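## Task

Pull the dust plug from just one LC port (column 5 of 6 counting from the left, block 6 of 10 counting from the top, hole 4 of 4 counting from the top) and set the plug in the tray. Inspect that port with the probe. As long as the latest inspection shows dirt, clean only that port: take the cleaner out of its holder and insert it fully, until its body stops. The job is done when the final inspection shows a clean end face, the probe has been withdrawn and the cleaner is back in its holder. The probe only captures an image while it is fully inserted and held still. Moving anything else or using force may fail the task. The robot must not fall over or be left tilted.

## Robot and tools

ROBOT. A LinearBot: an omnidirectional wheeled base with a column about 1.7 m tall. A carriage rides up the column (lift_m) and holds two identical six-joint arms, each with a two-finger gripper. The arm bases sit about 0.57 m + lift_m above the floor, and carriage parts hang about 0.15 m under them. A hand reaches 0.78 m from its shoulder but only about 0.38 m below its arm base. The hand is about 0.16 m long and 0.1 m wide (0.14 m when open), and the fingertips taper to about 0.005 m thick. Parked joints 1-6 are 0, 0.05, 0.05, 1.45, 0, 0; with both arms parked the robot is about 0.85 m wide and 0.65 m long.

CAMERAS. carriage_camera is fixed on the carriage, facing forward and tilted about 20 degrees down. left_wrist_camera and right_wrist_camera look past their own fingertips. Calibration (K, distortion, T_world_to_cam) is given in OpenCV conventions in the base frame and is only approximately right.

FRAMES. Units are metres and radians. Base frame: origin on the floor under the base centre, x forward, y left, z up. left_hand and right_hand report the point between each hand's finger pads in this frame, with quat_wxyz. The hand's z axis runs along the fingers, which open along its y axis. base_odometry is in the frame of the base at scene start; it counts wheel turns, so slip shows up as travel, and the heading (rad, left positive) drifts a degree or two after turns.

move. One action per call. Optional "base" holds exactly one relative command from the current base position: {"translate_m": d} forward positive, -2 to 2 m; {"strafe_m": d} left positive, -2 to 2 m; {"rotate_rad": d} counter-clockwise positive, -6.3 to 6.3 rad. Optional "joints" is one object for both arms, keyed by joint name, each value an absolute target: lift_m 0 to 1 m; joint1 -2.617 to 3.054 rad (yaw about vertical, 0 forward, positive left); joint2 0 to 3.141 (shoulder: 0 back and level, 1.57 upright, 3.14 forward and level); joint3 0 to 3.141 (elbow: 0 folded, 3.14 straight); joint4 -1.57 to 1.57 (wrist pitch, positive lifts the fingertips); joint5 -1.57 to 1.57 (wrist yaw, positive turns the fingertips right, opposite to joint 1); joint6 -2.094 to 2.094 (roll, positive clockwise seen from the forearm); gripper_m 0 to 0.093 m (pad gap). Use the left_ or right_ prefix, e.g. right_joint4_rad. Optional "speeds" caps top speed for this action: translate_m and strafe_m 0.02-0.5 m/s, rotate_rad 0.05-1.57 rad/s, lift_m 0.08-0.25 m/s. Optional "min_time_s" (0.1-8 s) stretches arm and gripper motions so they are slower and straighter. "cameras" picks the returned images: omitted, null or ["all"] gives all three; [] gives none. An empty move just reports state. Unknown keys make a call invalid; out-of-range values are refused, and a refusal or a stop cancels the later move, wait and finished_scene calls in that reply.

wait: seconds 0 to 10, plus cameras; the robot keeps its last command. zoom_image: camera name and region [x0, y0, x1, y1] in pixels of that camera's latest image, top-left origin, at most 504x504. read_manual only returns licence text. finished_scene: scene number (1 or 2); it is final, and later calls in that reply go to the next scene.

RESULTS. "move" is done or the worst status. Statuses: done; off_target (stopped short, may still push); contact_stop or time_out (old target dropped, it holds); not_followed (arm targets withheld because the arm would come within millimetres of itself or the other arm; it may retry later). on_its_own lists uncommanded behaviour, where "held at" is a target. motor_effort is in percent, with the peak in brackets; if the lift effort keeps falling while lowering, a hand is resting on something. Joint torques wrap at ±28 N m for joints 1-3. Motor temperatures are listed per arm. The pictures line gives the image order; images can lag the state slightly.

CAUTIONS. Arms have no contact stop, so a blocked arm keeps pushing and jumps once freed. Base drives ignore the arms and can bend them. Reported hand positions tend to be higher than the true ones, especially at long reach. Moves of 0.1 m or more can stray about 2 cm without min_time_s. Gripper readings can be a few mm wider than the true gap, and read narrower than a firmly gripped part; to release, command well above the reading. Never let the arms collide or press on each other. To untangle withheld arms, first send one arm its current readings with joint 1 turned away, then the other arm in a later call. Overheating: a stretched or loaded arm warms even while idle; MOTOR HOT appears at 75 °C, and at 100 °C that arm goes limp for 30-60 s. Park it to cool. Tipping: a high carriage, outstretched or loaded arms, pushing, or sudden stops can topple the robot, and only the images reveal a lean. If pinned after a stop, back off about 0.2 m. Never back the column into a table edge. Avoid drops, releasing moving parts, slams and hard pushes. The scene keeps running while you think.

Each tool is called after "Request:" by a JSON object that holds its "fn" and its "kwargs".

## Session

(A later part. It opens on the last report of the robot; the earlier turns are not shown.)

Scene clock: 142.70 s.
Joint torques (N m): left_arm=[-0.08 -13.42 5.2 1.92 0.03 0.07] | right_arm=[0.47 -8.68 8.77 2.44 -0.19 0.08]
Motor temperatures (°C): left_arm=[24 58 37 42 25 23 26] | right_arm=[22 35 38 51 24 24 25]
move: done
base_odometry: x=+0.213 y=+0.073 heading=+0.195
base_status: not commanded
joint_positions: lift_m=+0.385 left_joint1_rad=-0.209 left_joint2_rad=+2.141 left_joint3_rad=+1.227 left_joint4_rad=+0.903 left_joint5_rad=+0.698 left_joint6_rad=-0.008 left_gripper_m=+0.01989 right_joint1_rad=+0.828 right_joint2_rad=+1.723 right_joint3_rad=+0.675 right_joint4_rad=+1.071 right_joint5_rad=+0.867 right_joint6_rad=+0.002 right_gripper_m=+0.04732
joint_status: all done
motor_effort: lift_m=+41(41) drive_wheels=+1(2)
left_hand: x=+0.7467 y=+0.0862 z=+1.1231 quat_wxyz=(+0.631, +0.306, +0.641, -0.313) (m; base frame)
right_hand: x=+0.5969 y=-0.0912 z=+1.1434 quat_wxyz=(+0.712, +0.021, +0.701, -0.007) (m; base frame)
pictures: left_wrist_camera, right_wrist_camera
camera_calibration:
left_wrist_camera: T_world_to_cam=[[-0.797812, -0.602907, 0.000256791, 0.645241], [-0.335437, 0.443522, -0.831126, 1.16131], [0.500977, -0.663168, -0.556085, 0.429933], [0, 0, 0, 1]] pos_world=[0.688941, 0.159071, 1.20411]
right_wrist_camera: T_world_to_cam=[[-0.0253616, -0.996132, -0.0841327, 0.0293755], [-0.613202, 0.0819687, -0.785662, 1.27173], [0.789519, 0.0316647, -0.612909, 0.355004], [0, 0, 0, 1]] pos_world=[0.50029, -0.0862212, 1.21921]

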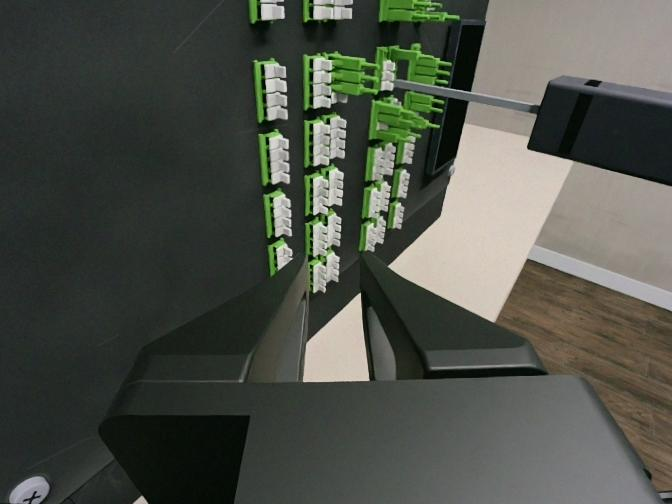

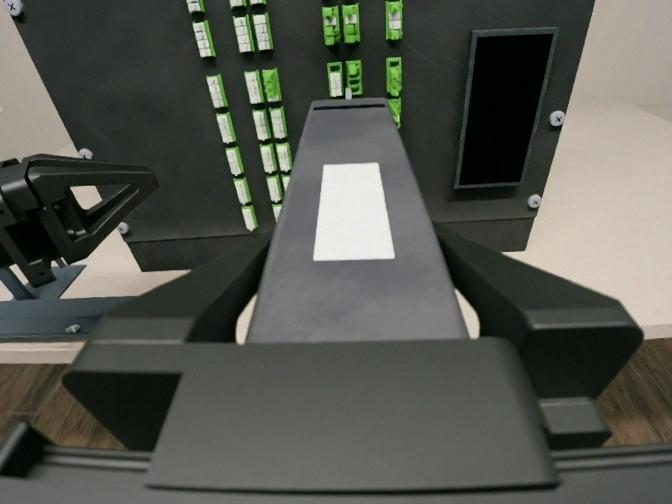

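Request:
{"fn": "move", "kwargs": {"base": {"strafe_m":-0.0045}, "speeds": {"strafe_m":0.02}, "cameras": ["left_wrist_camera","right_wrist_camera"]}}

Request:
{"fn": "zoom_image", "kwargs": {"camera": "left_wrist_camera", "region": [370, 50, 420, 100]}}

Request:
{"fn": "zoom_image", "kwargs": {"camera": "right_wrist_camera", "region": [330, 70, 370, 110]}}

Scene clock: 143.73 s.
Joint torques (N m): left_arm=[0.03 -13.39 5.16 1.93 0.04 0.06] | right_arm=[0.35 -8.66 8.77 2.46 -0.19 0.13]
Motor temperatures (°C): left_arm=[24 58 37 42 25 23 26] | right_arm=[22 35 38 51 24 24 25]
move: done
base_odometry: x=+0.214 y=+0.069 heading=+0.195
base_status: done
joint_positions: lift_m=+0.385 left_joint1_rad=-0.209 left_joint2_rad=+2.141 left_joint3_rad=+1.227 left_joint4_rad=+0.903 left_joint5_rad=+0.698 left_joint6_rad=-0.008 left_gripper_m=+0.01989 right_joint1_rad=+0.827 right_joint2_rad=+1.723 right_joint3_rad=+0.675 right_joint4_rad=+1.071 right_joint5_rad=+0.865 right_joint6_rad=+0.002 right_gripper_m=+0.04732
joint_status: not commanded
motor_effort: lift_m=+41(41) drive_wheels=-6(8)
left_hand: x=+0.7466 y=+0.0860 z=+1.1231 quat_wxyz=(+0.631, +0.306, +0.641, -0.313) (m; base frame)
right_hand: x=+0.5970 y=-0.0909 z=+1.1434 quat_wxyz=(+0.712, +0.020, +0.702, -0.006) (m; base frame)
pictures: left_wrist_camera, right_wrist_camera
camera_calibration:
left_wrist_camera: T_world_to_cam=[[-0.798066, -0.602571, 0.000274327, 0.645139], [-0.335268, 0.443662, -0.831119, 1.16122], [0.500686, -0.66338, -0.556094, 0.430097], [0, 0, 0, 1]] pos_world=[0.68884, 0.15887, 1.20411]
right_wrist_camera: T_world_to_cam=[[-0.0235037, -0.996174, -0.0841732, 0.028597], [-0.613327, 0.080858, -0.785679, 1.27177], [0.789479, 0.0331593, -0.612881, 0.35504], [0, 0, 0, 1]] pos_world=[0.500385, -0.086118, 1.21921]

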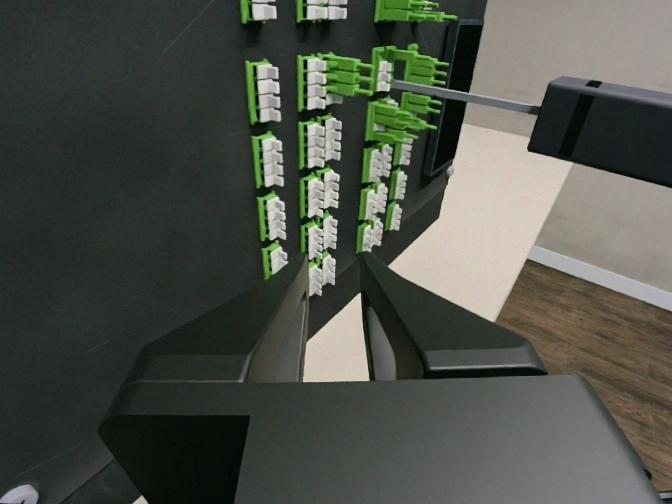

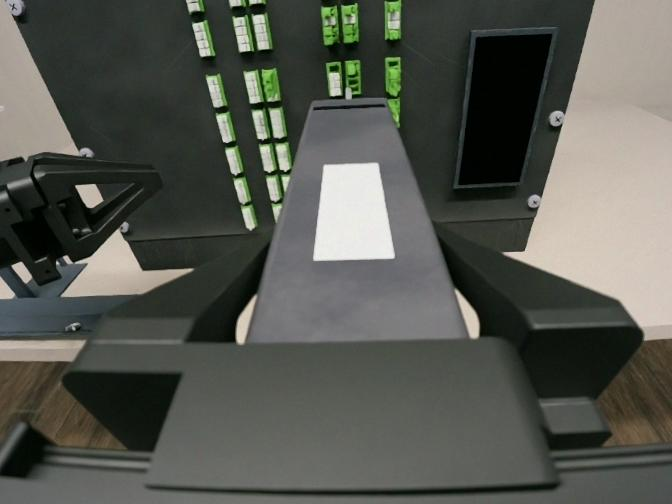

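Scaled by 10.080 from the camera's 672x504 image, which has a finer 960x720 frame.

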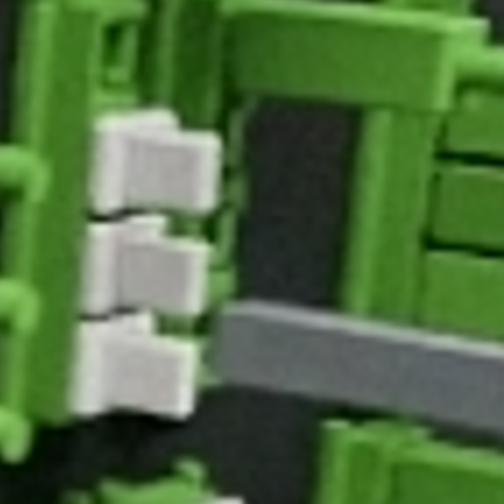

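Scaled by 12.600 from the camera's 672x504 image, which has a finer 960x720 frame.

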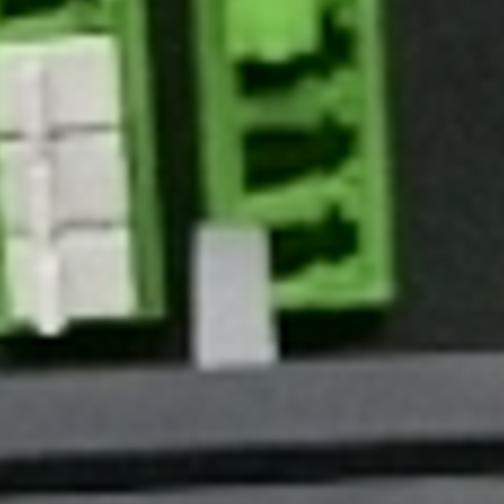

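Request:
{"fn": "move", "kwargs": {"base": {"strafe_m":-0.0035}, "speeds": {"strafe_m":0.02}, "cameras": ["left_wrist_camera","right_wrist_camera"]}}

Request:
{"fn": "zoom_image", "kwargs": {"camera": "right_wrist_camera", "region": [330, 70, 370, 110]}}

Request:
{"fn": "wait", "kwargs": {"seconds": 1, "cameras": ["left_wrist_camera","right_wrist_camera"]}}

Request:
{"fn": "zoom_image", "kwargs": {"camera": "right_wrist_camera", "region": [330, 70, 370, 110]}}

Scene clock: 146.20 s.
Joint torques (N m): left_arm=[0.09 -13.37 5.11 1.91 0.02 0.07] | right_arm=[0.42 -8.59 8.88 2.48 -0.21 0.13]
Motor temperatures (°C): left_arm=[24 58 37 42 25 23 26] | right_arm=[22 35 38 51 24 24 25]
move: done
base_odometry: x=+0.215 y=+0.065 heading=+0.196
base_status: done
joint_positions: lift_m=+0.385 left_joint1_rad=-0.211 left_joint2_rad=+2.141 left_joint3_rad=+1.227 left_joint4_rad=+0.903 left_joint5_rad=+0.698 left_joint6_rad=-0.008 left_gripper_m=+0.01989 right_joint1_rad=+0.827 right_joint2_rad=+1.723 right_joint3_rad=+0.675 right_joint4_rad=+1.071 right_joint5_rad=+0.863 right_joint6_rad=+0.002 right_gripper_m=+0.04732
joint_status: not commanded
motor_effort: lift_m=+41(41) drive_wheels=+3(7)
left_hand: x=+0.7462 y=+0.0852 z=+1.1231 quat_wxyz=(+0.630, +0.307, +0.640, -0.314) (m; base frame)
right_hand: x=+0.5971 y=-0.0907 z=+1.1435 quat_wxyz=(+0.712, +0.019, +0.702, -0.006) (m; base frame)
pictures: left_wrist_camera, right_wrist_camera
camera_calibration:
left_wrist_camera: T_world_to_cam=[[-0.798937, -0.601414, 0.000304213, 0.644933], [-0.334657, 0.444149, -0.831106, 1.16095], [0.499704, -0.664103, -0.556115, 0.43055], [0, 0, 0, 1]] pos_world=[0.688634, 0.158168, 1.20411]
right_wrist_camera: T_world_to_cam=[[-0.0219505, -0.996214, -0.0841154, 0.0277508], [-0.613476, 0.079855, -0.785666, 1.2718], [0.789408, 0.034357, -0.612906, 0.355133], [0, 0, 0, 1]] pos_world=[0.500481, -0.0861151, 1.21921]

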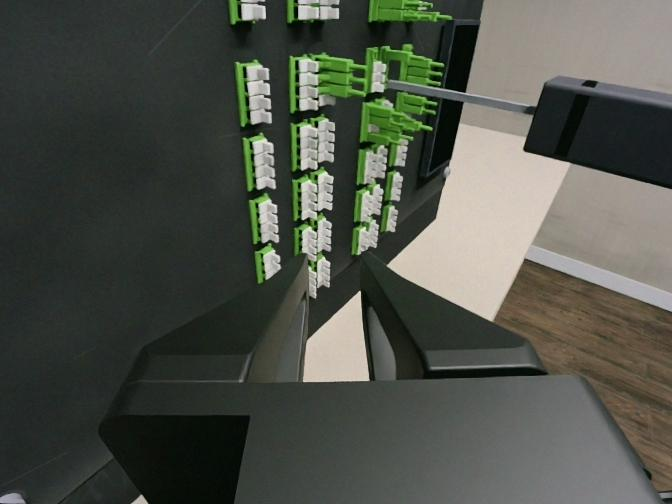

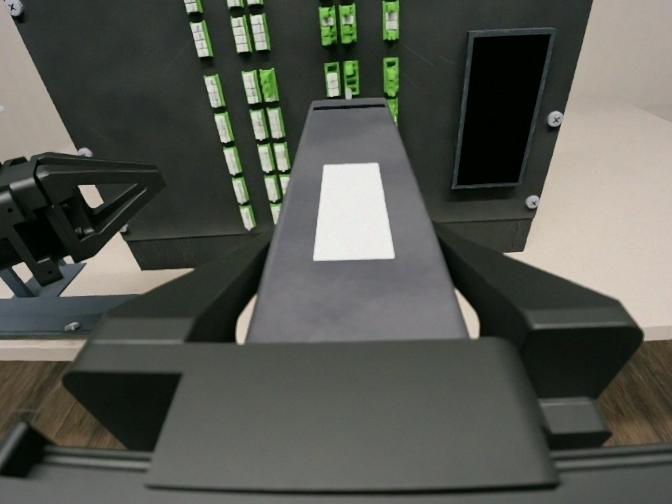

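Scaled by 12.600 from the camera's 672x504 image, which has a finer 960x720 frame.

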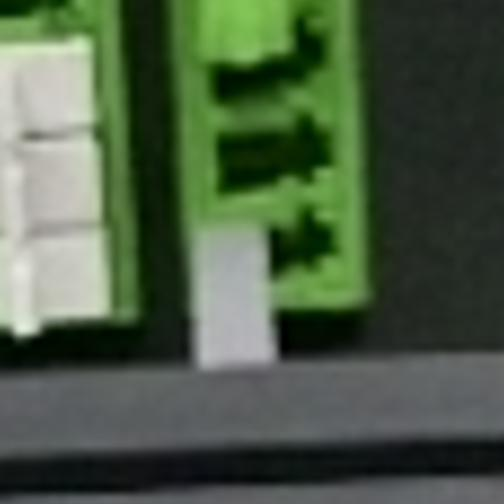

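Scene clock: 147.20 s.
Joint torques (N m): left_arm=[0.09 -13.35 5.14 1.92 0.02 0.07] | right_arm=[0.38 -8.69 8.75 2.44 -0.22 0.11]
Motor temperatures (°C): left_arm=[24 58 37 42 25 23 26] | right_arm=[22 36 38 51 24 24 25]
base_odometry: x=+0.215 y=+0.065 heading=+0.196
base_status: done
joint_positions: lift_m=+0.385 left_joint1_rad=-0.211 left_joint2_rad=+2.141 left_joint3_rad=+1.227 left_joint4_rad=+0.903 left_joint5_rad=+0.698 left_joint6_rad=-0.008 left_gripper_m=+0.01989 right_joint1_rad=+0.827 right_joint2_rad=+1.723 right_joint3_rad=+0.675 right_joint4_rad=+1.071 right_joint5_rad=+0.863 right_joint6_rad=+0.002 right_gripper_m=+0.04732
joint_status: not commanded
motor_effort: lift_m=+40(41) drive_wheels=+3(7)
left_hand: x=+0.7462 y=+0.0852 z=+1.1231 quat_wxyz=(+0.630, +0.307, +0.640, -0.314) (m; base frame)
right_hand: x=+0.5971 y=-0.0907 z=+1.1435 quat_wxyz=(+0.712, +0.019, +0.702, -0.006) (m; base frame)
wait: 1.00 s; at rest by 0.27 s
pictures: left_wrist_camera, right_wrist_camera
camera_calibration:
left_wrist_camera: T_world_to_cam=[[-0.798937, -0.601414, 0.000304213, 0.644933], [-0.334657, 0.444149, -0.831106, 1.16095], [0.499704, -0.664103, -0.556115, 0.43055], [0, 0, 0, 1]] pos_world=[0.688634, 0.158168, 1.20411]
right_wrist_camera: T_world_to_cam=[[-0.0219505, -0.996214, -0.0841154, 0.0277508], [-0.613476, 0.079855, -0.785666, 1.2718], [0.789408, 0.034357, -0.612906, 0.355133], [0, 0, 0, 1]] pos_world=[0.500481, -0.0861151, 1.21921]

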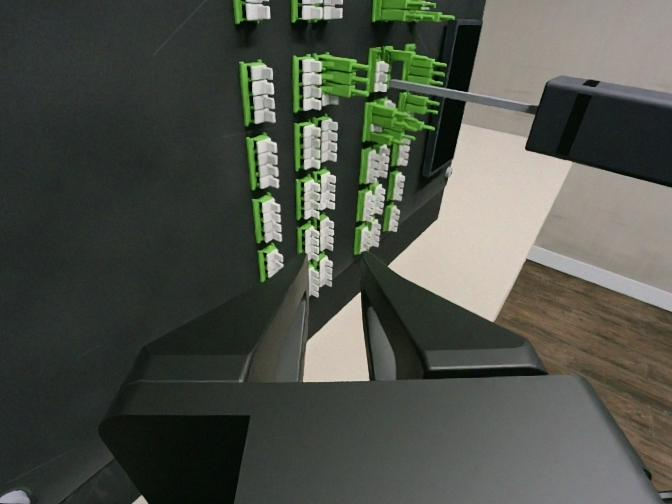

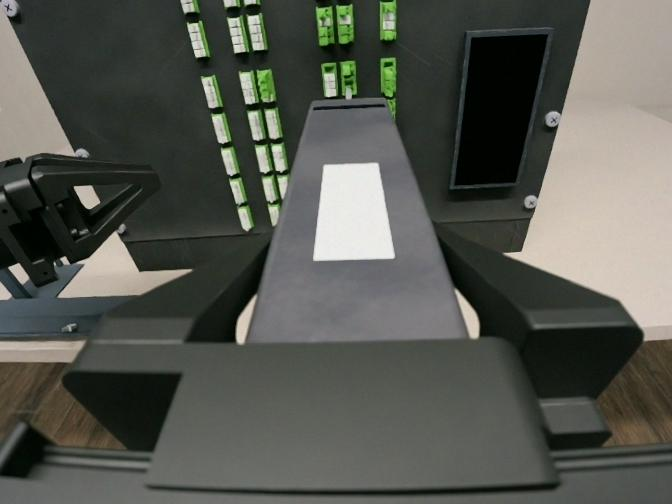

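Scaled by 12.600 from the camera's 672x504 image, which has a finer 960x720 frame.

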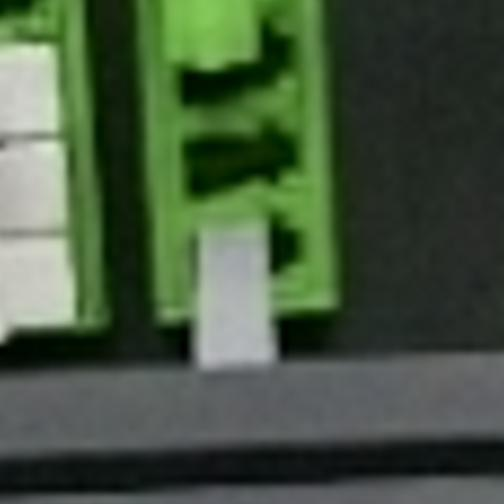

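Request:
{"fn": "zoom_image", "kwargs": {"camera": "left_wrist_camera", "region": [370, 50, 420, 100]}}

Scaled by 10.080 from the camera's 672x504 image, which has a finer 960x720 frame.

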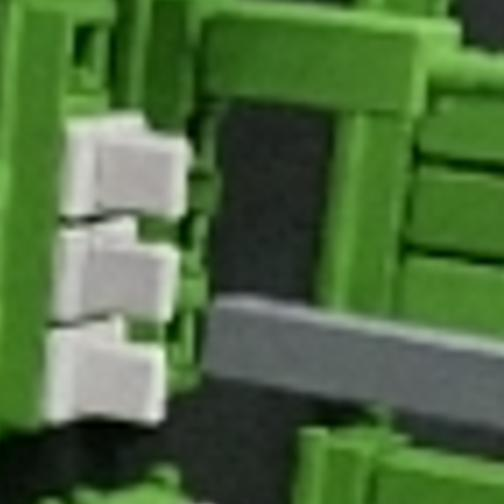

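Request:
{"fn": "move", "kwargs": {"base": {"strafe_m":0.0006}, "speeds": {"strafe_m":0.02,"lift_m":0.08}, "joints": {"lift_m":0.3842}, "cameras": []}}

Request:
{"fn": "wait", "kwargs": {"seconds": 1.5, "cameras": ["left_wrist_camera","right_wrist_camera"]}}

Request:
{"fn": "zoom_image", "kwargs": {"camera": "right_wrist_camera", "region": [330, 70, 370, 110]}}

Request:
{"fn": "zoom_image", "kwargs": {"camera": "left_wrist_camera", "region": [370, 50, 420, 100]}}

Scene clock: 148.87 s.
Joint torques (N m): left_arm=[0.1 -13.35 5.18 1.92 0.03 0.07] | right_arm=[0.62 -8.55 8.55 2.43 -0.16 0.04]
Motor temperatures (°C): left_arm=[24 58 36 42 25 23 26] | right_arm=[22 36 38 51 24 24 25]
move: done
base_odometry: x=+0.215 y=+0.066 heading=+0.196
base_status: done
joint_positions: lift_m=+0.384 left_joint1_rad=-0.211 left_joint2_rad=+2.141 left_joint3_rad=+1.227 left_joint4_rad=+0.903 left_joint5_rad=+0.698 left_joint6_rad=-0.008 left_gripper_m=+0.01989 right_joint1_rad=+0.827 right_joint2_rad=+1.723 right_joint3_rad=+0.675 right_joint4_rad=+1.071 right_joint5_rad=+0.862 right_joint6_rad=+0.002 right_gripper_m=+0.04732
joint_status: all done
motor_effort: lift_m=+39(40) drive_wheels=-5(8)
left_hand: x=+0.7462 y=+0.0852 z=+1.1227 quat_wxyz=(+0.630, +0.307, +0.640, -0.314) (m; base frame)
right_hand: x=+0.5971 y=-0.0905 z=+1.1430 quat_wxyz=(+0.712, +0.019, +0.702, -0.006) (m; base frame)
pictures: none
No camera images: "cameras" was empty.

Scene clock: 150.37 s.
Joint torques (N m): left_arm=[0.05 -13.33 5.16 1.93 0.04 0.08] | right_arm=[0.13 -8.92 8.59 2.49 -0.17 0.05]
Motor temperatures (°C): left_arm=[24 59 36 42 25 23 26] | right_arm=[22 36 38 51 24 24 25]
base_odometry: x=+0.215 y=+0.066 heading=+0.196
base_status: done
joint_positions: lift_m=+0.384 left_joint1_rad=-0.211 left_joint2_rad=+2.141 left_joint3_rad=+1.227 left_joint4_rad=+0.903 left_joint5_rad=+0.698 left_joint6_rad=-0.008 left_gripper_m=+0.01989 right_joint1_rad=+0.827 right_joint2_rad=+1.723 right_joint3_rad=+0.675 right_joint4_rad=+1.071 right_joint5_rad=+0.862 right_joint6_rad=+0.002 right_gripper_m=+0.04732
joint_status: all done
motor_effort: lift_m=+40(40) drive_wheels=-5(8)
left_hand: x=+0.7462 y=+0.0852 z=+1.1227 quat_wxyz=(+0.630, +0.307, +0.640, -0.314) (m; base frame)
right_hand: x=+0.5971 y=-0.0905 z=+1.1430 quat_wxyz=(+0.712, +0.019, +0.702, -0.006) (m; base frame)
wait: 1.50 s; at rest by 0.27 s
pictures: left_wrist_camera, right_wrist_camera
camera_calibration:
left_wrist_camera: T_world_to_cam=[[-0.798937, -0.601414, 0.000304213, 0.644934], [-0.334657, 0.444149, -0.831106, 1.16053], [0.499704, -0.664103, -0.556115, 0.430272], [0, 0, 0, 1]] pos_world=[0.688634, 0.158168, 1.20361]
right_wrist_camera: T_world_to_cam=[[-0.0211653, -0.996233, -0.0840911, 0.0274913], [-0.613463, 0.0793556, -0.785726, 1.27143], [0.78944, 0.0349566, -0.612832, 0.354907], [0, 0, 0, 1]] pos_world=[0.500379, -0.0859137, 1.21881]

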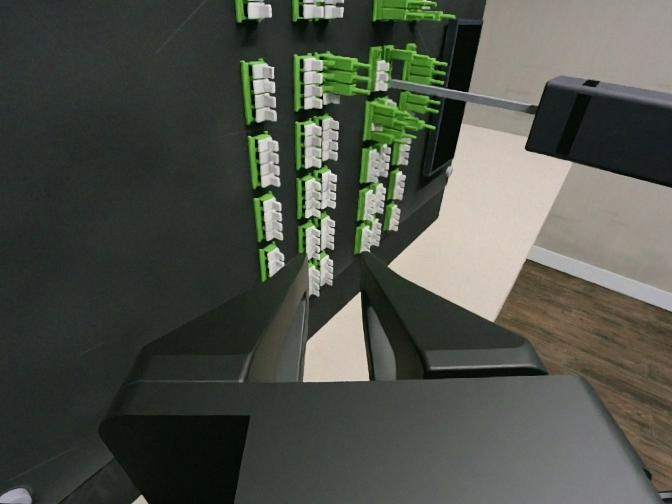

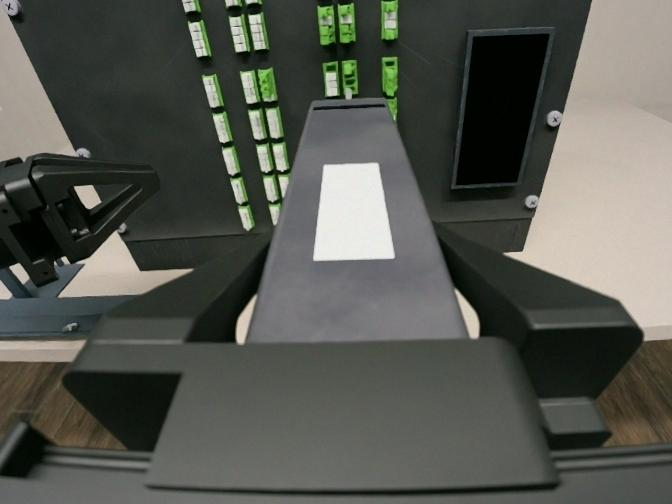

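Scaled by 12.600 from the camera's 672x504 image, which has a finer 960x720 frame.

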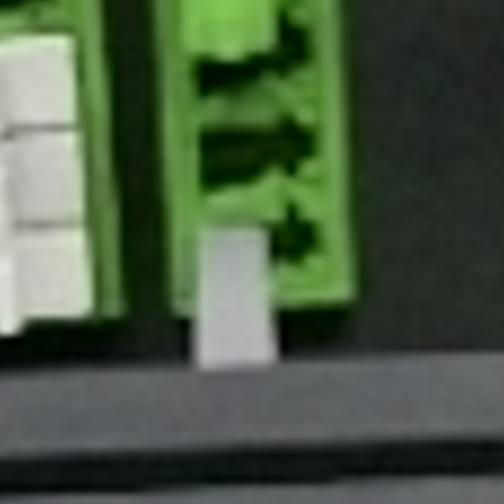

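Scaled by 10.080 from the camera's 672x504 image, which has a finer 960x720 frame.

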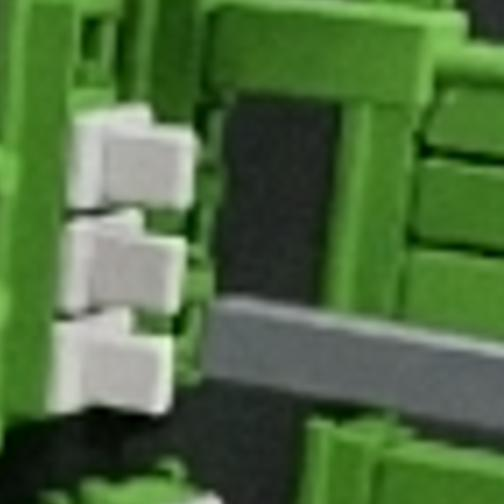

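Request:
{"fn": "move", "kwargs": {"base": {"strafe_m":-0.0005}, "speeds": {"strafe_m":0.02}, "cameras": []}}

Request:
{"fn": "move", "kwargs": {"base": {"translate_m":0.0015}, "speeds": {"translate_m":0.02}, "cameras": []}}

Request:
{"fn": "wait", "kwargs": {"seconds": 1, "cameras": ["left_wrist_camera","right_wrist_camera"]}}

Request:
{"fn": "zoom_image", "kwargs": {"camera": "right_wrist_camera", "region": [330, 70, 370, 110]}}

Request:
{"fn": "zoom_image", "kwargs": {"camera": "left_wrist_camera", "region": [370, 50, 420, 100]}}

Scene clock: 151.50 s.
Joint torques (N m): left_arm=[0.12 -13.35 5.18 1.93 0.03 0.07] | right_arm=[0.17 -8.7 8.68 2.42 -0.17 0.04]
Motor temperatures (°C): left_arm=[24 59 36 43 25 23 26] | right_arm=[22 36 38 51 24 24 25]
move: done
base_odometry: x=+0.215 y=+0.066 heading=+0.196
base_status: done
joint_positions: lift_m=+0.384 left_joint1_rad=-0.211 left_joint2_rad=+2.141 left_joint3_rad=+1.227 left_joint4_rad=+0.903 left_joint5_rad=+0.698 left_joint6_rad=-0.008 left_gripper_m=+0.01989 right_joint1_rad=+0.827 right_joint2_rad=+1.723 right_joint3_rad=+0.675 right_joint4_rad=+1.071 right_joint5_rad=+0.862 right_joint6_rad=+0.002 right_gripper_m=+0.04732
joint_status: not commanded
motor_effort: lift_m=+39(40) drive_wheels=+2(2)
left_hand: x=+0.7462 y=+0.0852 z=+1.1227 quat_wxyz=(+0.630, +0.307, +0.640, -0.314) (m; base frame)
right_hand: x=+0.5971 y=-0.0905 z=+1.1430 quat_wxyz=(+0.712, +0.019, +0.702, -0.006) (m; base frame)
pictures: none
No camera images: "cameras" was empty.

Scene clock: 152.20 s.
Joint torques (N m): left_arm=[0.1 -13.38 5.16 1.92 0.02 0.07] | right_arm=[0.39 -8.7 8.49 2.35 -0.19 0.06]
Motor temperatures (°C): left_arm=[24 59 36 43 25 23 26] | right_arm=[22 36 38 52 24 24 26]
move: done
base_odometry: x=+0.216 y=+0.066 heading=+0.197
base_status: done
joint_positions: lift_m=+0.384 left_joint1_rad=-0.211 left_joint2_rad=+2.141 left_joint3_rad=+1.227 left_joint4_rad=+0.903 left_joint5_rad=+0.698 left_joint6_rad=-0.008 left_gripper_m=+0.01989 right_joint1_rad=+0.827 right_joint2_rad=+1.723 right_joint3_rad=+0.675 right_joint4_rad=+1.070 right_joint5_rad=+0.860 right_joint6_rad=+0.002 right_gripper_m=+0.04732
joint_status: not commanded
motor_effort: lift_m=+39(40) drive_wheels=-4(9)
left_hand: x=+0.7462 y=+0.0852 z=+1.1227 quat_wxyz=(+0.630, +0.307, +0.640, -0.314) (m; base frame)
right_hand: x=+0.5971 y=-0.0902 z=+1.1430 quat_wxyz=(+0.712, +0.018, +0.702, -0.005) (m; base frame)
pictures: none
No camera images: "cameras" was empty.

Scene clock: 153.20 s.
Joint torques (N m): left_arm=[0.06 -13.42 5.18 1.91 0.03 0.08] | right_arm=[0.2 -8.7 8.81 2.5 -0.16 0.06]
Motor temperatures (°C): left_arm=[24 59 36 43 25 23 26] | right_arm=[22 36 38 52 24 24 26]
base_odometry: x=+0.216 y=+0.066 heading=+0.197
base_status: done
joint_positions: lift_m=+0.384 left_joint1_rad=-0.211 left_joint2_rad=+2.141 left_joint3_rad=+1.227 left_joint4_rad=+0.903 left_joint5_rad=+0.698 left_joint6_rad=-0.008 left_gripper_m=+0.01989 right_joint1_rad=+0.827 right_joint2_rad=+1.723 right_joint3_rad=+0.675 right_joint4_rad=+1.070 right_joint5_rad=+0.860 right_joint6_rad=+0.002 right_gripper_m=+0.04732
joint_status: not commanded
motor_effort: lift_m=+39(40) drive_wheels=+0(9)
left_hand: x=+0.7462 y=+0.0852 z=+1.1227 quat_wxyz=(+0.630, +0.307, +0.640, -0.314) (m; base frame)
right_hand: x=+0.5971 y=-0.0902 z=+1.1430 quat_wxyz=(+0.712, +0.018, +0.702, -0.005) (m; base frame)
wait: 1.00 s; at rest by 0.27 s
pictures: left_wrist_camera, right_wrist_camera
camera_calibration:
left_wrist_camera: T_world_to_cam=[[-0.799211, -0.601051, 0.000271519, 0.645102], [-0.334439, 0.444325, -0.831099, 1.16035], [0.499412, -0.664314, -0.556124, 0.430518], [0, 0, 0, 1]] pos_world=[0.688631, 0.158168, 1.20361]
right_wrist_camera: T_world_to_cam=[[-0.0193063, -0.996298, -0.0837716, 0.0262693], [-0.613795, 0.0779503, -0.785608, 1.27132], [0.789229, 0.0362514, -0.613028, 0.355361], [0, 0, 0, 1]] pos_world=[0.500375, -0.0858099, 1.2188]

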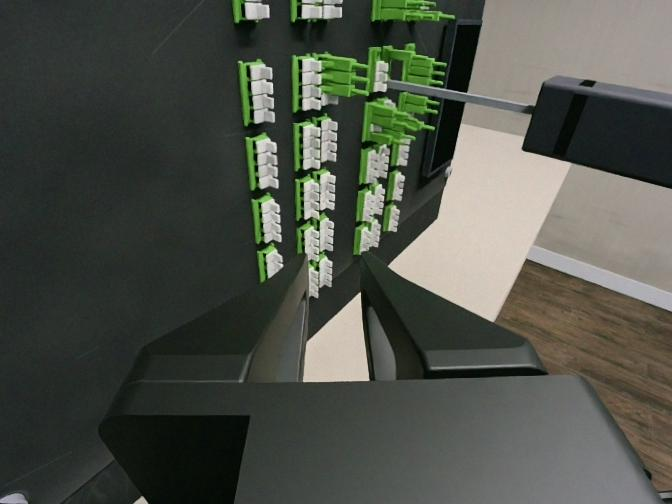

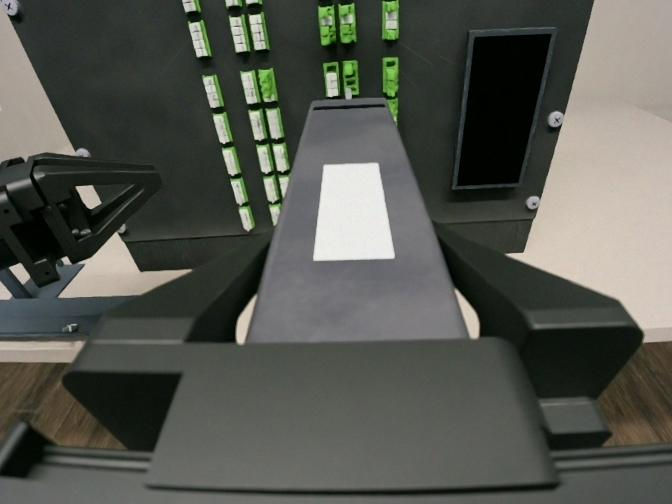

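Scaled by 12.600 from the camera's 672x504 image, which has a finer 960x720 frame.

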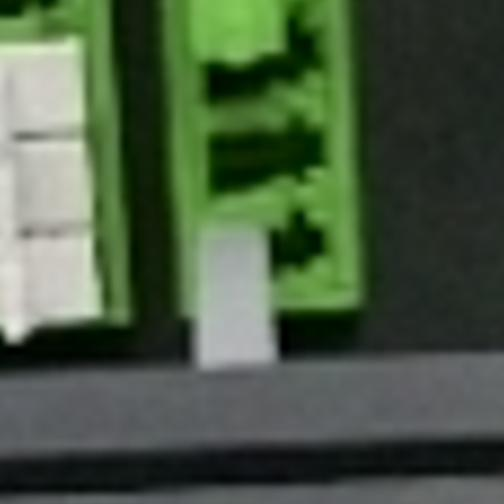

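Scaled by 10.080 from the camera's 672x504 image, which has a finer 960x720 frame.

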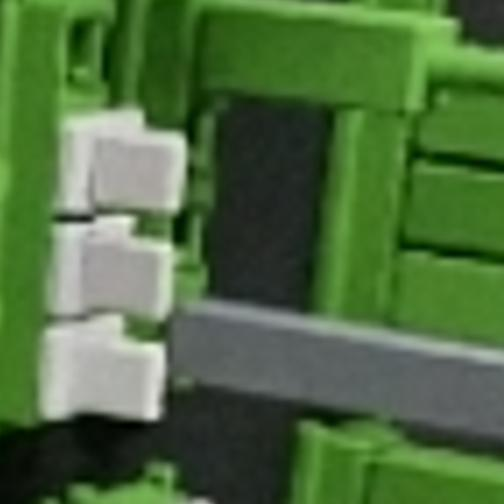

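Request:
{"fn": "move", "kwargs": {"base": {"translate_m":-0.0015}, "speeds": {"translate_m":0.02,"lift_m":0.08}, "joints": {"lift_m":0.3845}, "cameras": []}}

Request:
{"fn": "move", "kwargs": {"base": {"strafe_m":-0.0012}, "speeds": {"strafe_m":0.02}, "cameras": []}}

Request:
{"fn": "wait", "kwargs": {"seconds": 1, "cameras": ["left_wrist_camera","right_wrist_camera"]}}

Request:
{"fn": "zoom_image", "kwargs": {"camera": "right_wrist_camera", "region": [330, 70, 370, 110]}}

Request:
{"fn": "zoom_image", "kwargs": {"camera": "left_wrist_camera", "region": [370, 50, 420, 100]}}

Scene clock: 154.43 s.
Joint torques (N m): left_arm=[0.1 -13.34 5.26 1.93 0.02 0.08] | right_arm=[0.42 -8.72 8.65 2.52 -0.13 0.02]
Motor temperatures (°C): left_arm=[24 59 36 43 25 23 26] | right_arm=[22 36 38 52 24 24 26]
move: done
base_odometry: x=+0.215 y=+0.066 heading=+0.197
base_status: done
joint_positions: lift_m=+0.384 left_joint1_rad=-0.211 left_joint2_rad=+2.140 left_joint3_rad=+1.227 left_joint4_rad=+0.903 left_joint5_rad=+0.698 left_joint6_rad=-0.008 left_gripper_m=+0.01989 right_joint1_rad=+0.828 right_joint2_rad=+1.723 right_joint3_rad=+0.675 right_joint4_rad=+1.071 right_joint5_rad=+0.859 right_joint6_rad=+0.002 right_gripper_m=+0.04732
joint_status: all done
motor_effort: lift_m=+41(42) drive_wheels=-4(10)
left_hand: x=+0.7461 y=+0.0852 z=+1.1236 quat_wxyz=(+0.631, +0.307, +0.640, -0.314) (m; base frame)
right_hand: x=+0.5968 y=-0.0895 z=+1.1434 quat_wxyz=(+0.713, +0.018, +0.701, -0.004) (m; base frame)
pictures: none
No camera images: "cameras" was empty.

Scene clock: 154.90 s.
Joint torques (N m): left_arm=[-0.01 -13.31 5.16 1.93 0.03 0.07] | right_arm=[0.38 -8.81 8.58 2.46 -0.14 0.06]
Motor temperatures (°C): left_arm=[24 59 36 43 25 23 26] | right_arm=[22 36 38 52 24 24 26]
move: done
base_odometry: x=+0.215 y=+0.065 heading=+0.197
base_status: done
joint_positions: lift_m=+0.384 left_joint1_rad=-0.211 left_joint2_rad=+2.140 left_joint3_rad=+1.227 left_joint4_rad=+0.903 left_joint5_rad=+0.699 left_joint6_rad=-0.008 left_gripper_m=+0.01989 right_joint1_rad=+0.828 right_joint2_rad=+1.723 right_joint3_rad=+0.675 right_joint4_rad=+1.071 right_joint5_rad=+0.858 right_joint6_rad=+0.002 right_gripper_m=+0.04732
joint_status: not commanded
motor_effort: lift_m=+40(41) drive_wheels=+2(7)
left_hand: x=+0.7461 y=+0.0851 z=+1.1236 quat_wxyz=(+0.631, +0.307, +0.640, -0.314) (m; base frame)
right_hand: x=+0.5968 y=-0.0894 z=+1.1434 quat_wxyz=(+0.713, +0.018, +0.701, -0.004) (m; base frame)
pictures: none
No camera images: "cameras" was empty.

Scene clock: 155.90 s.
Joint torques (N m): left_arm=[0.06 -13.27 5.12 1.92 0.03 0.08] | right_arm=[0.23 -8.88 8.68 2.41 -0.16 0.07]
Motor temperatures (°C): left_arm=[24 59 36 43 25 23 26] | right_arm=[22 36 38 52 24 24 26]
base_odometry: x=+0.215 y=+0.065 heading=+0.197
base_status: done
joint_positions: lift_m=+0.384 left_joint1_rad=-0.210 left_joint2_rad=+2.140 left_joint3_rad=+1.227 left_joint4_rad=+0.903 left_joint5_rad=+0.699 left_joint6_rad=-0.008 left_gripper_m=+0.01989 right_joint1_rad=+0.828 right_joint2_rad=+1.723 right_joint3_rad=+0.675 right_joint4_rad=+1.071 right_joint5_rad=+0.858 right_joint6_rad=+0.002 right_gripper_m=+0.04732
joint_status: not commanded
motor_effort: lift_m=+41(41) drive_wheels=+2(7)
left_hand: x=+0.7461 y=+0.0853 z=+1.1236 quat_wxyz=(+0.631, +0.307, +0.640, -0.314) (m; base frame)
right_hand: x=+0.5968 y=-0.0894 z=+1.1434 quat_wxyz=(+0.713, +0.018, +0.701, -0.004) (m; base frame)
wait: 1.00 s; at rest by 0.27 s
pictures: left_wrist_camera, right_wrist_camera
camera_calibration:
left_wrist_camera: T_world_to_cam=[[-0.799424, -0.600766, -0.000691978, 0.646319], [-0.333037, 0.444122, -0.831771, 1.16073], [0.500007, -0.664707, -0.555119, 0.429644], [0, 0, 0, 1]] pos_world=[0.688424, 0.158369, 1.20441]
right_wrist_camera: T_world_to_cam=[[-0.0158685, -0.996286, -0.0846307, 0.0260214], [-0.613452, 0.0765398, -0.786014, 1.27154], [0.789573, 0.039444, -0.612388, 0.355097], [0, 0, 0, 1]] pos_world=[0.500066, -0.085405, 1.21911]

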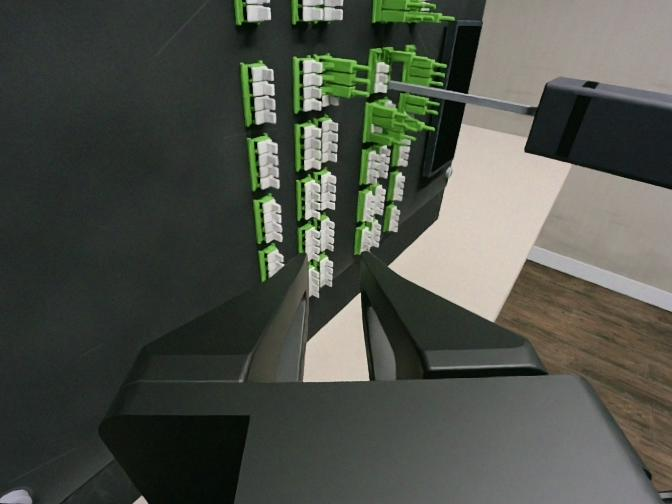

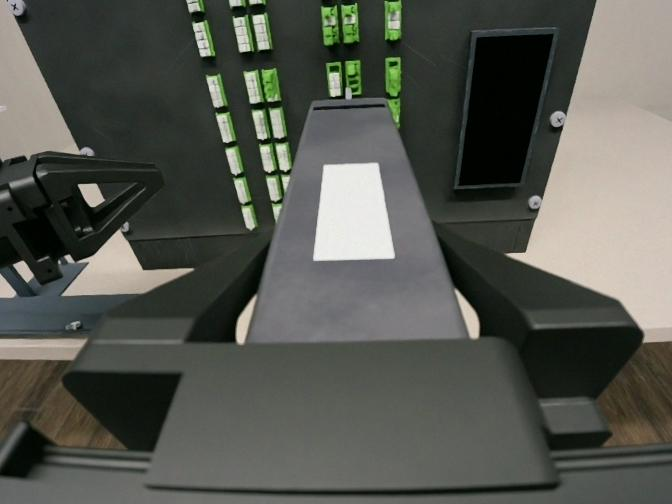

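Scaled by 12.600 from the camera's 672x504 image, which has a finer 960x720 frame.

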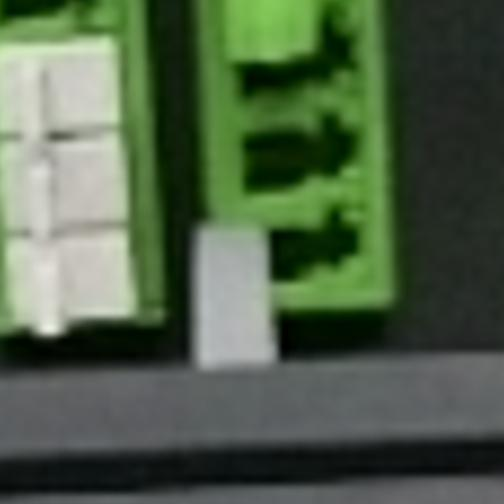

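Scaled by 10.080 from the camera's 672x504 image, which has a finer 960x720 frame.

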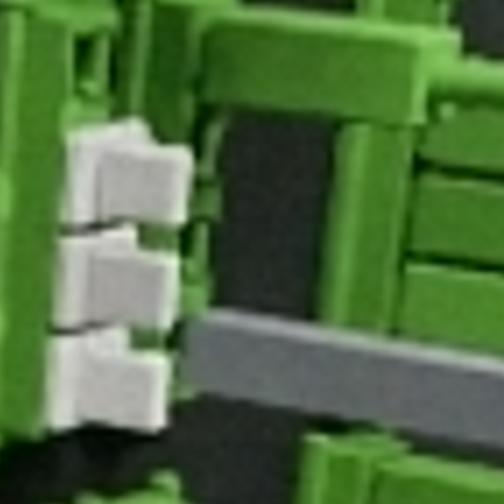

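Request:
{"fn": "move", "kwargs": {"base": {"translate_m":-0.002}, "speeds": {"translate_m":0.02}, "joints": {"right_joint5_rad":0.885}, "min_time_s": 1, "cameras": []}}

Scene clock: 157.67 s.
Joint torques (N m): left_arm=[0.05 -13.19 5.18 1.92 0.02 0.06] | right_arm=[-0.08 -8.79 8.88 2.48 0.08 0.06]
Motor temperatures (°C): left_arm=[24 59 36 43 25 23 26] | right_arm=[22 36 38 52 24 24 26]
move: done
base_odometry: x=+0.213 y=+0.065 heading=+0.198
base_status: done
joint_positions: lift_m=+0.384 left_joint1_rad=-0.211 left_joint2_rad=+2.139 left_joint3_rad=+1.227 left_joint4_rad=+0.903 left_joint5_rad=+0.699 left_joint6_rad=-0.008 left_gripper_m=+0.01989 right_joint1_rad=+0.829 right_joint2_rad=+1.723 right_joint3_rad=+0.675 right_joint4_rad=+1.072 right_joint5_rad=+0.871 right_joint6_rad=+0.002 right_gripper_m=+0.04732
joint_status: all done
motor_effort: lift_m=+40(41) drive_wheels=-6(13)
left_hand: x=+0.7459 y=+0.0849 z=+1.1242 quat_wxyz=(+0.631, +0.308, +0.639, -0.314) (m; base frame)
right_hand: x=+0.5967 y=-0.0914 z=+1.1434 quat_wxyz=(+0.713, +0.022, +0.701, -0.008) (m; base frame)
pictures: none
No camera images: "cameras" was empty.

Request:
{"fn": "move", "kwargs": {"joints": {"right_joint5_rad":0.872,"right_joint1_rad":0.829}, "min_time_s": 0.5, "cameras": []}}

Request:
{"fn": "wait", "kwargs": {"seconds": 1, "cameras": ["left_wrist_camera","right_wrist_camera"]}}

Request:
{"fn": "zoom_image", "kwargs": {"camera": "right_wrist_camera", "region": [330, 70, 370, 110]}}

Request:
{"fn": "zoom_image", "kwargs": {"camera": "left_wrist_camera", "region": [370, 50, 420, 100]}}

Scene clock: 158.87 s.
Joint torques (N m): left_arm=[0.1 -13.2 5.19 1.91 0.02 0.08] | right_arm=[0.32 -8.5 8.83 2.52 -0.02 0.11]
Motor temperatures (°C): left_arm=[24 60 36 43 25 23 26] | right_arm=[22 37 38 52 24 24 26]
move: done
base_odometry: x=+0.213 y=+0.065 heading=+0.198
base_status: not commanded
joint_positions: lift_m=+0.384 left_joint1_rad=-0.211 left_joint2_rad=+2.139 left_joint3_rad=+1.227 left_joint4_rad=+0.903 left_joint5_rad=+0.699 left_joint6_rad=-0.008 left_gripper_m=+0.01989 right_joint1_rad=+0.829 right_joint2_rad=+1.723 right_joint3_rad=+0.675 right_joint4_rad=+1.072 right_joint5_rad=+0.872 right_joint6_rad=+0.002 right_gripper_m=+0.04732
joint_status: all done
motor_effort: lift_m=+40(41) drive_wheels=+3(3)
left_hand: x=+0.7459 y=+0.0849 z=+1.1242 quat_wxyz=(+0.631, +0.308, +0.639, -0.314) (m; base frame)
right_hand: x=+0.5967 y=-0.0916 z=+1.1434 quat_wxyz=(+0.713, +0.022, +0.701, -0.008) (m; base frame)
pictures: none
No camera images: "cameras" was empty.

Scene clock: 159.87 s.
Joint torques (N m): left_arm=[0.02 -13.14 5.11 1.93 0.01 0.06] | right_arm=[0.31 -8.5 8.9 2.5 -0.08 0.05]
Motor temperatures (°C): left_arm=[24 60 36 43 25 23 26] | right_arm=[22 37 38 52 24 24 26]
base_odometry: x=+0.213 y=+0.065 heading=+0.198
base_status: not commanded
joint_positions: lift_m=+0.384 left_joint1_rad=-0.211 left_joint2_rad=+2.139 left_joint3_rad=+1.227 left_joint4_rad=+0.903 left_joint5_rad=+0.699 left_joint6_rad=-0.008 left_gripper_m=+0.01989 right_joint1_rad=+0.829 right_joint2_rad=+1.723 right_joint3_rad=+0.675 right_joint4_rad=+1.072 right_joint5_rad=+0.872 right_joint6_rad=+0.002 right_gripper_m=+0.04732
joint_status: all done
motor_effort: lift_m=+40(41) drive_wheels=+2(3)
left_hand: x=+0.7459 y=+0.0849 z=+1.1242 quat_wxyz=(+0.631, +0.308, +0.639, -0.314) (m; base frame)
right_hand: x=+0.5967 y=-0.0916 z=+1.1434 quat_wxyz=(+0.713, +0.022, +0.701, -0.008) (m; base frame)
wait: 1.00 s; at rest by 0.27 s
pictures: left_wrist_camera, right_wrist_camera
camera_calibration:
left_wrist_camera: T_world_to_cam=[[-0.799899, -0.600132, -0.00148446, 0.647015], [-0.331739, 0.444225, -0.832234, 1.16096], [0.50011, -0.665211, -0.554423, 0.429036], [0, 0, 0, 1]] pos_world=[0.688116, 0.157969, 1.20501]
right_wrist_camera: T_world_to_cam=[[-0.0290803, -0.995945, -0.0851387, 0.0323599], [-0.612341, 0.0850714, -0.786004, 1.27176], [0.790059, 0.0292767, -0.612331, 0.354139], [0, 0, 0, 1]] pos_world=[0.499898, -0.0863293, 1.21921]

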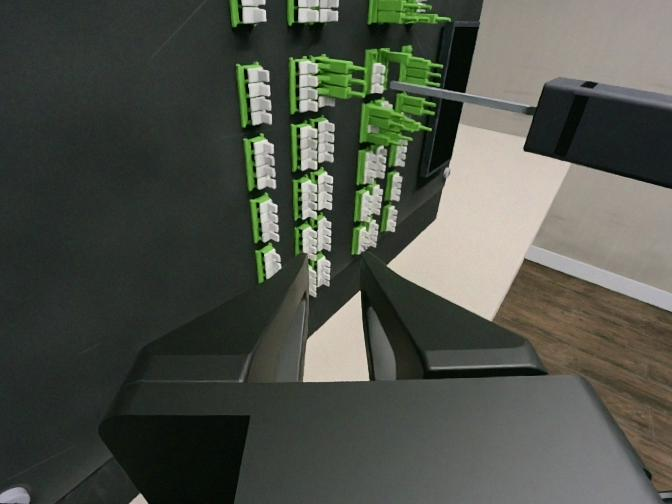

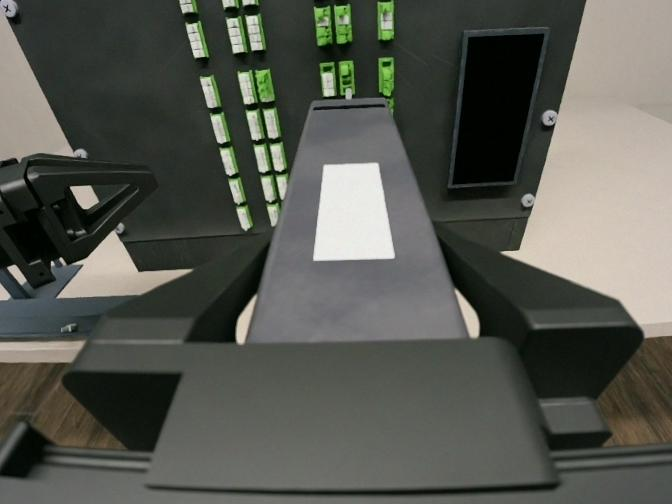

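Scaled by 12.600 from the camera's 672x504 image, which has a finer 960x720 frame.

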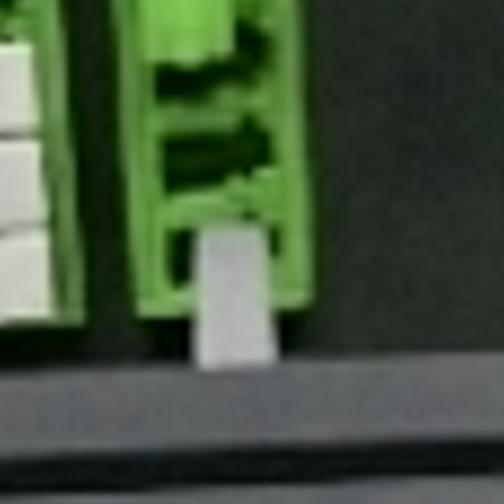

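Scaled by 10.080 from the camera's 672x504 image, which has a finer 960x720 frame.

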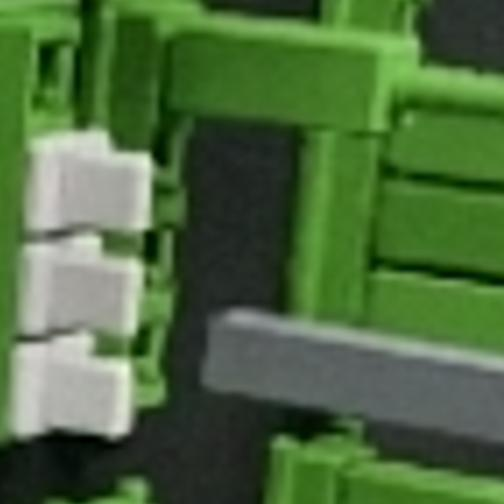

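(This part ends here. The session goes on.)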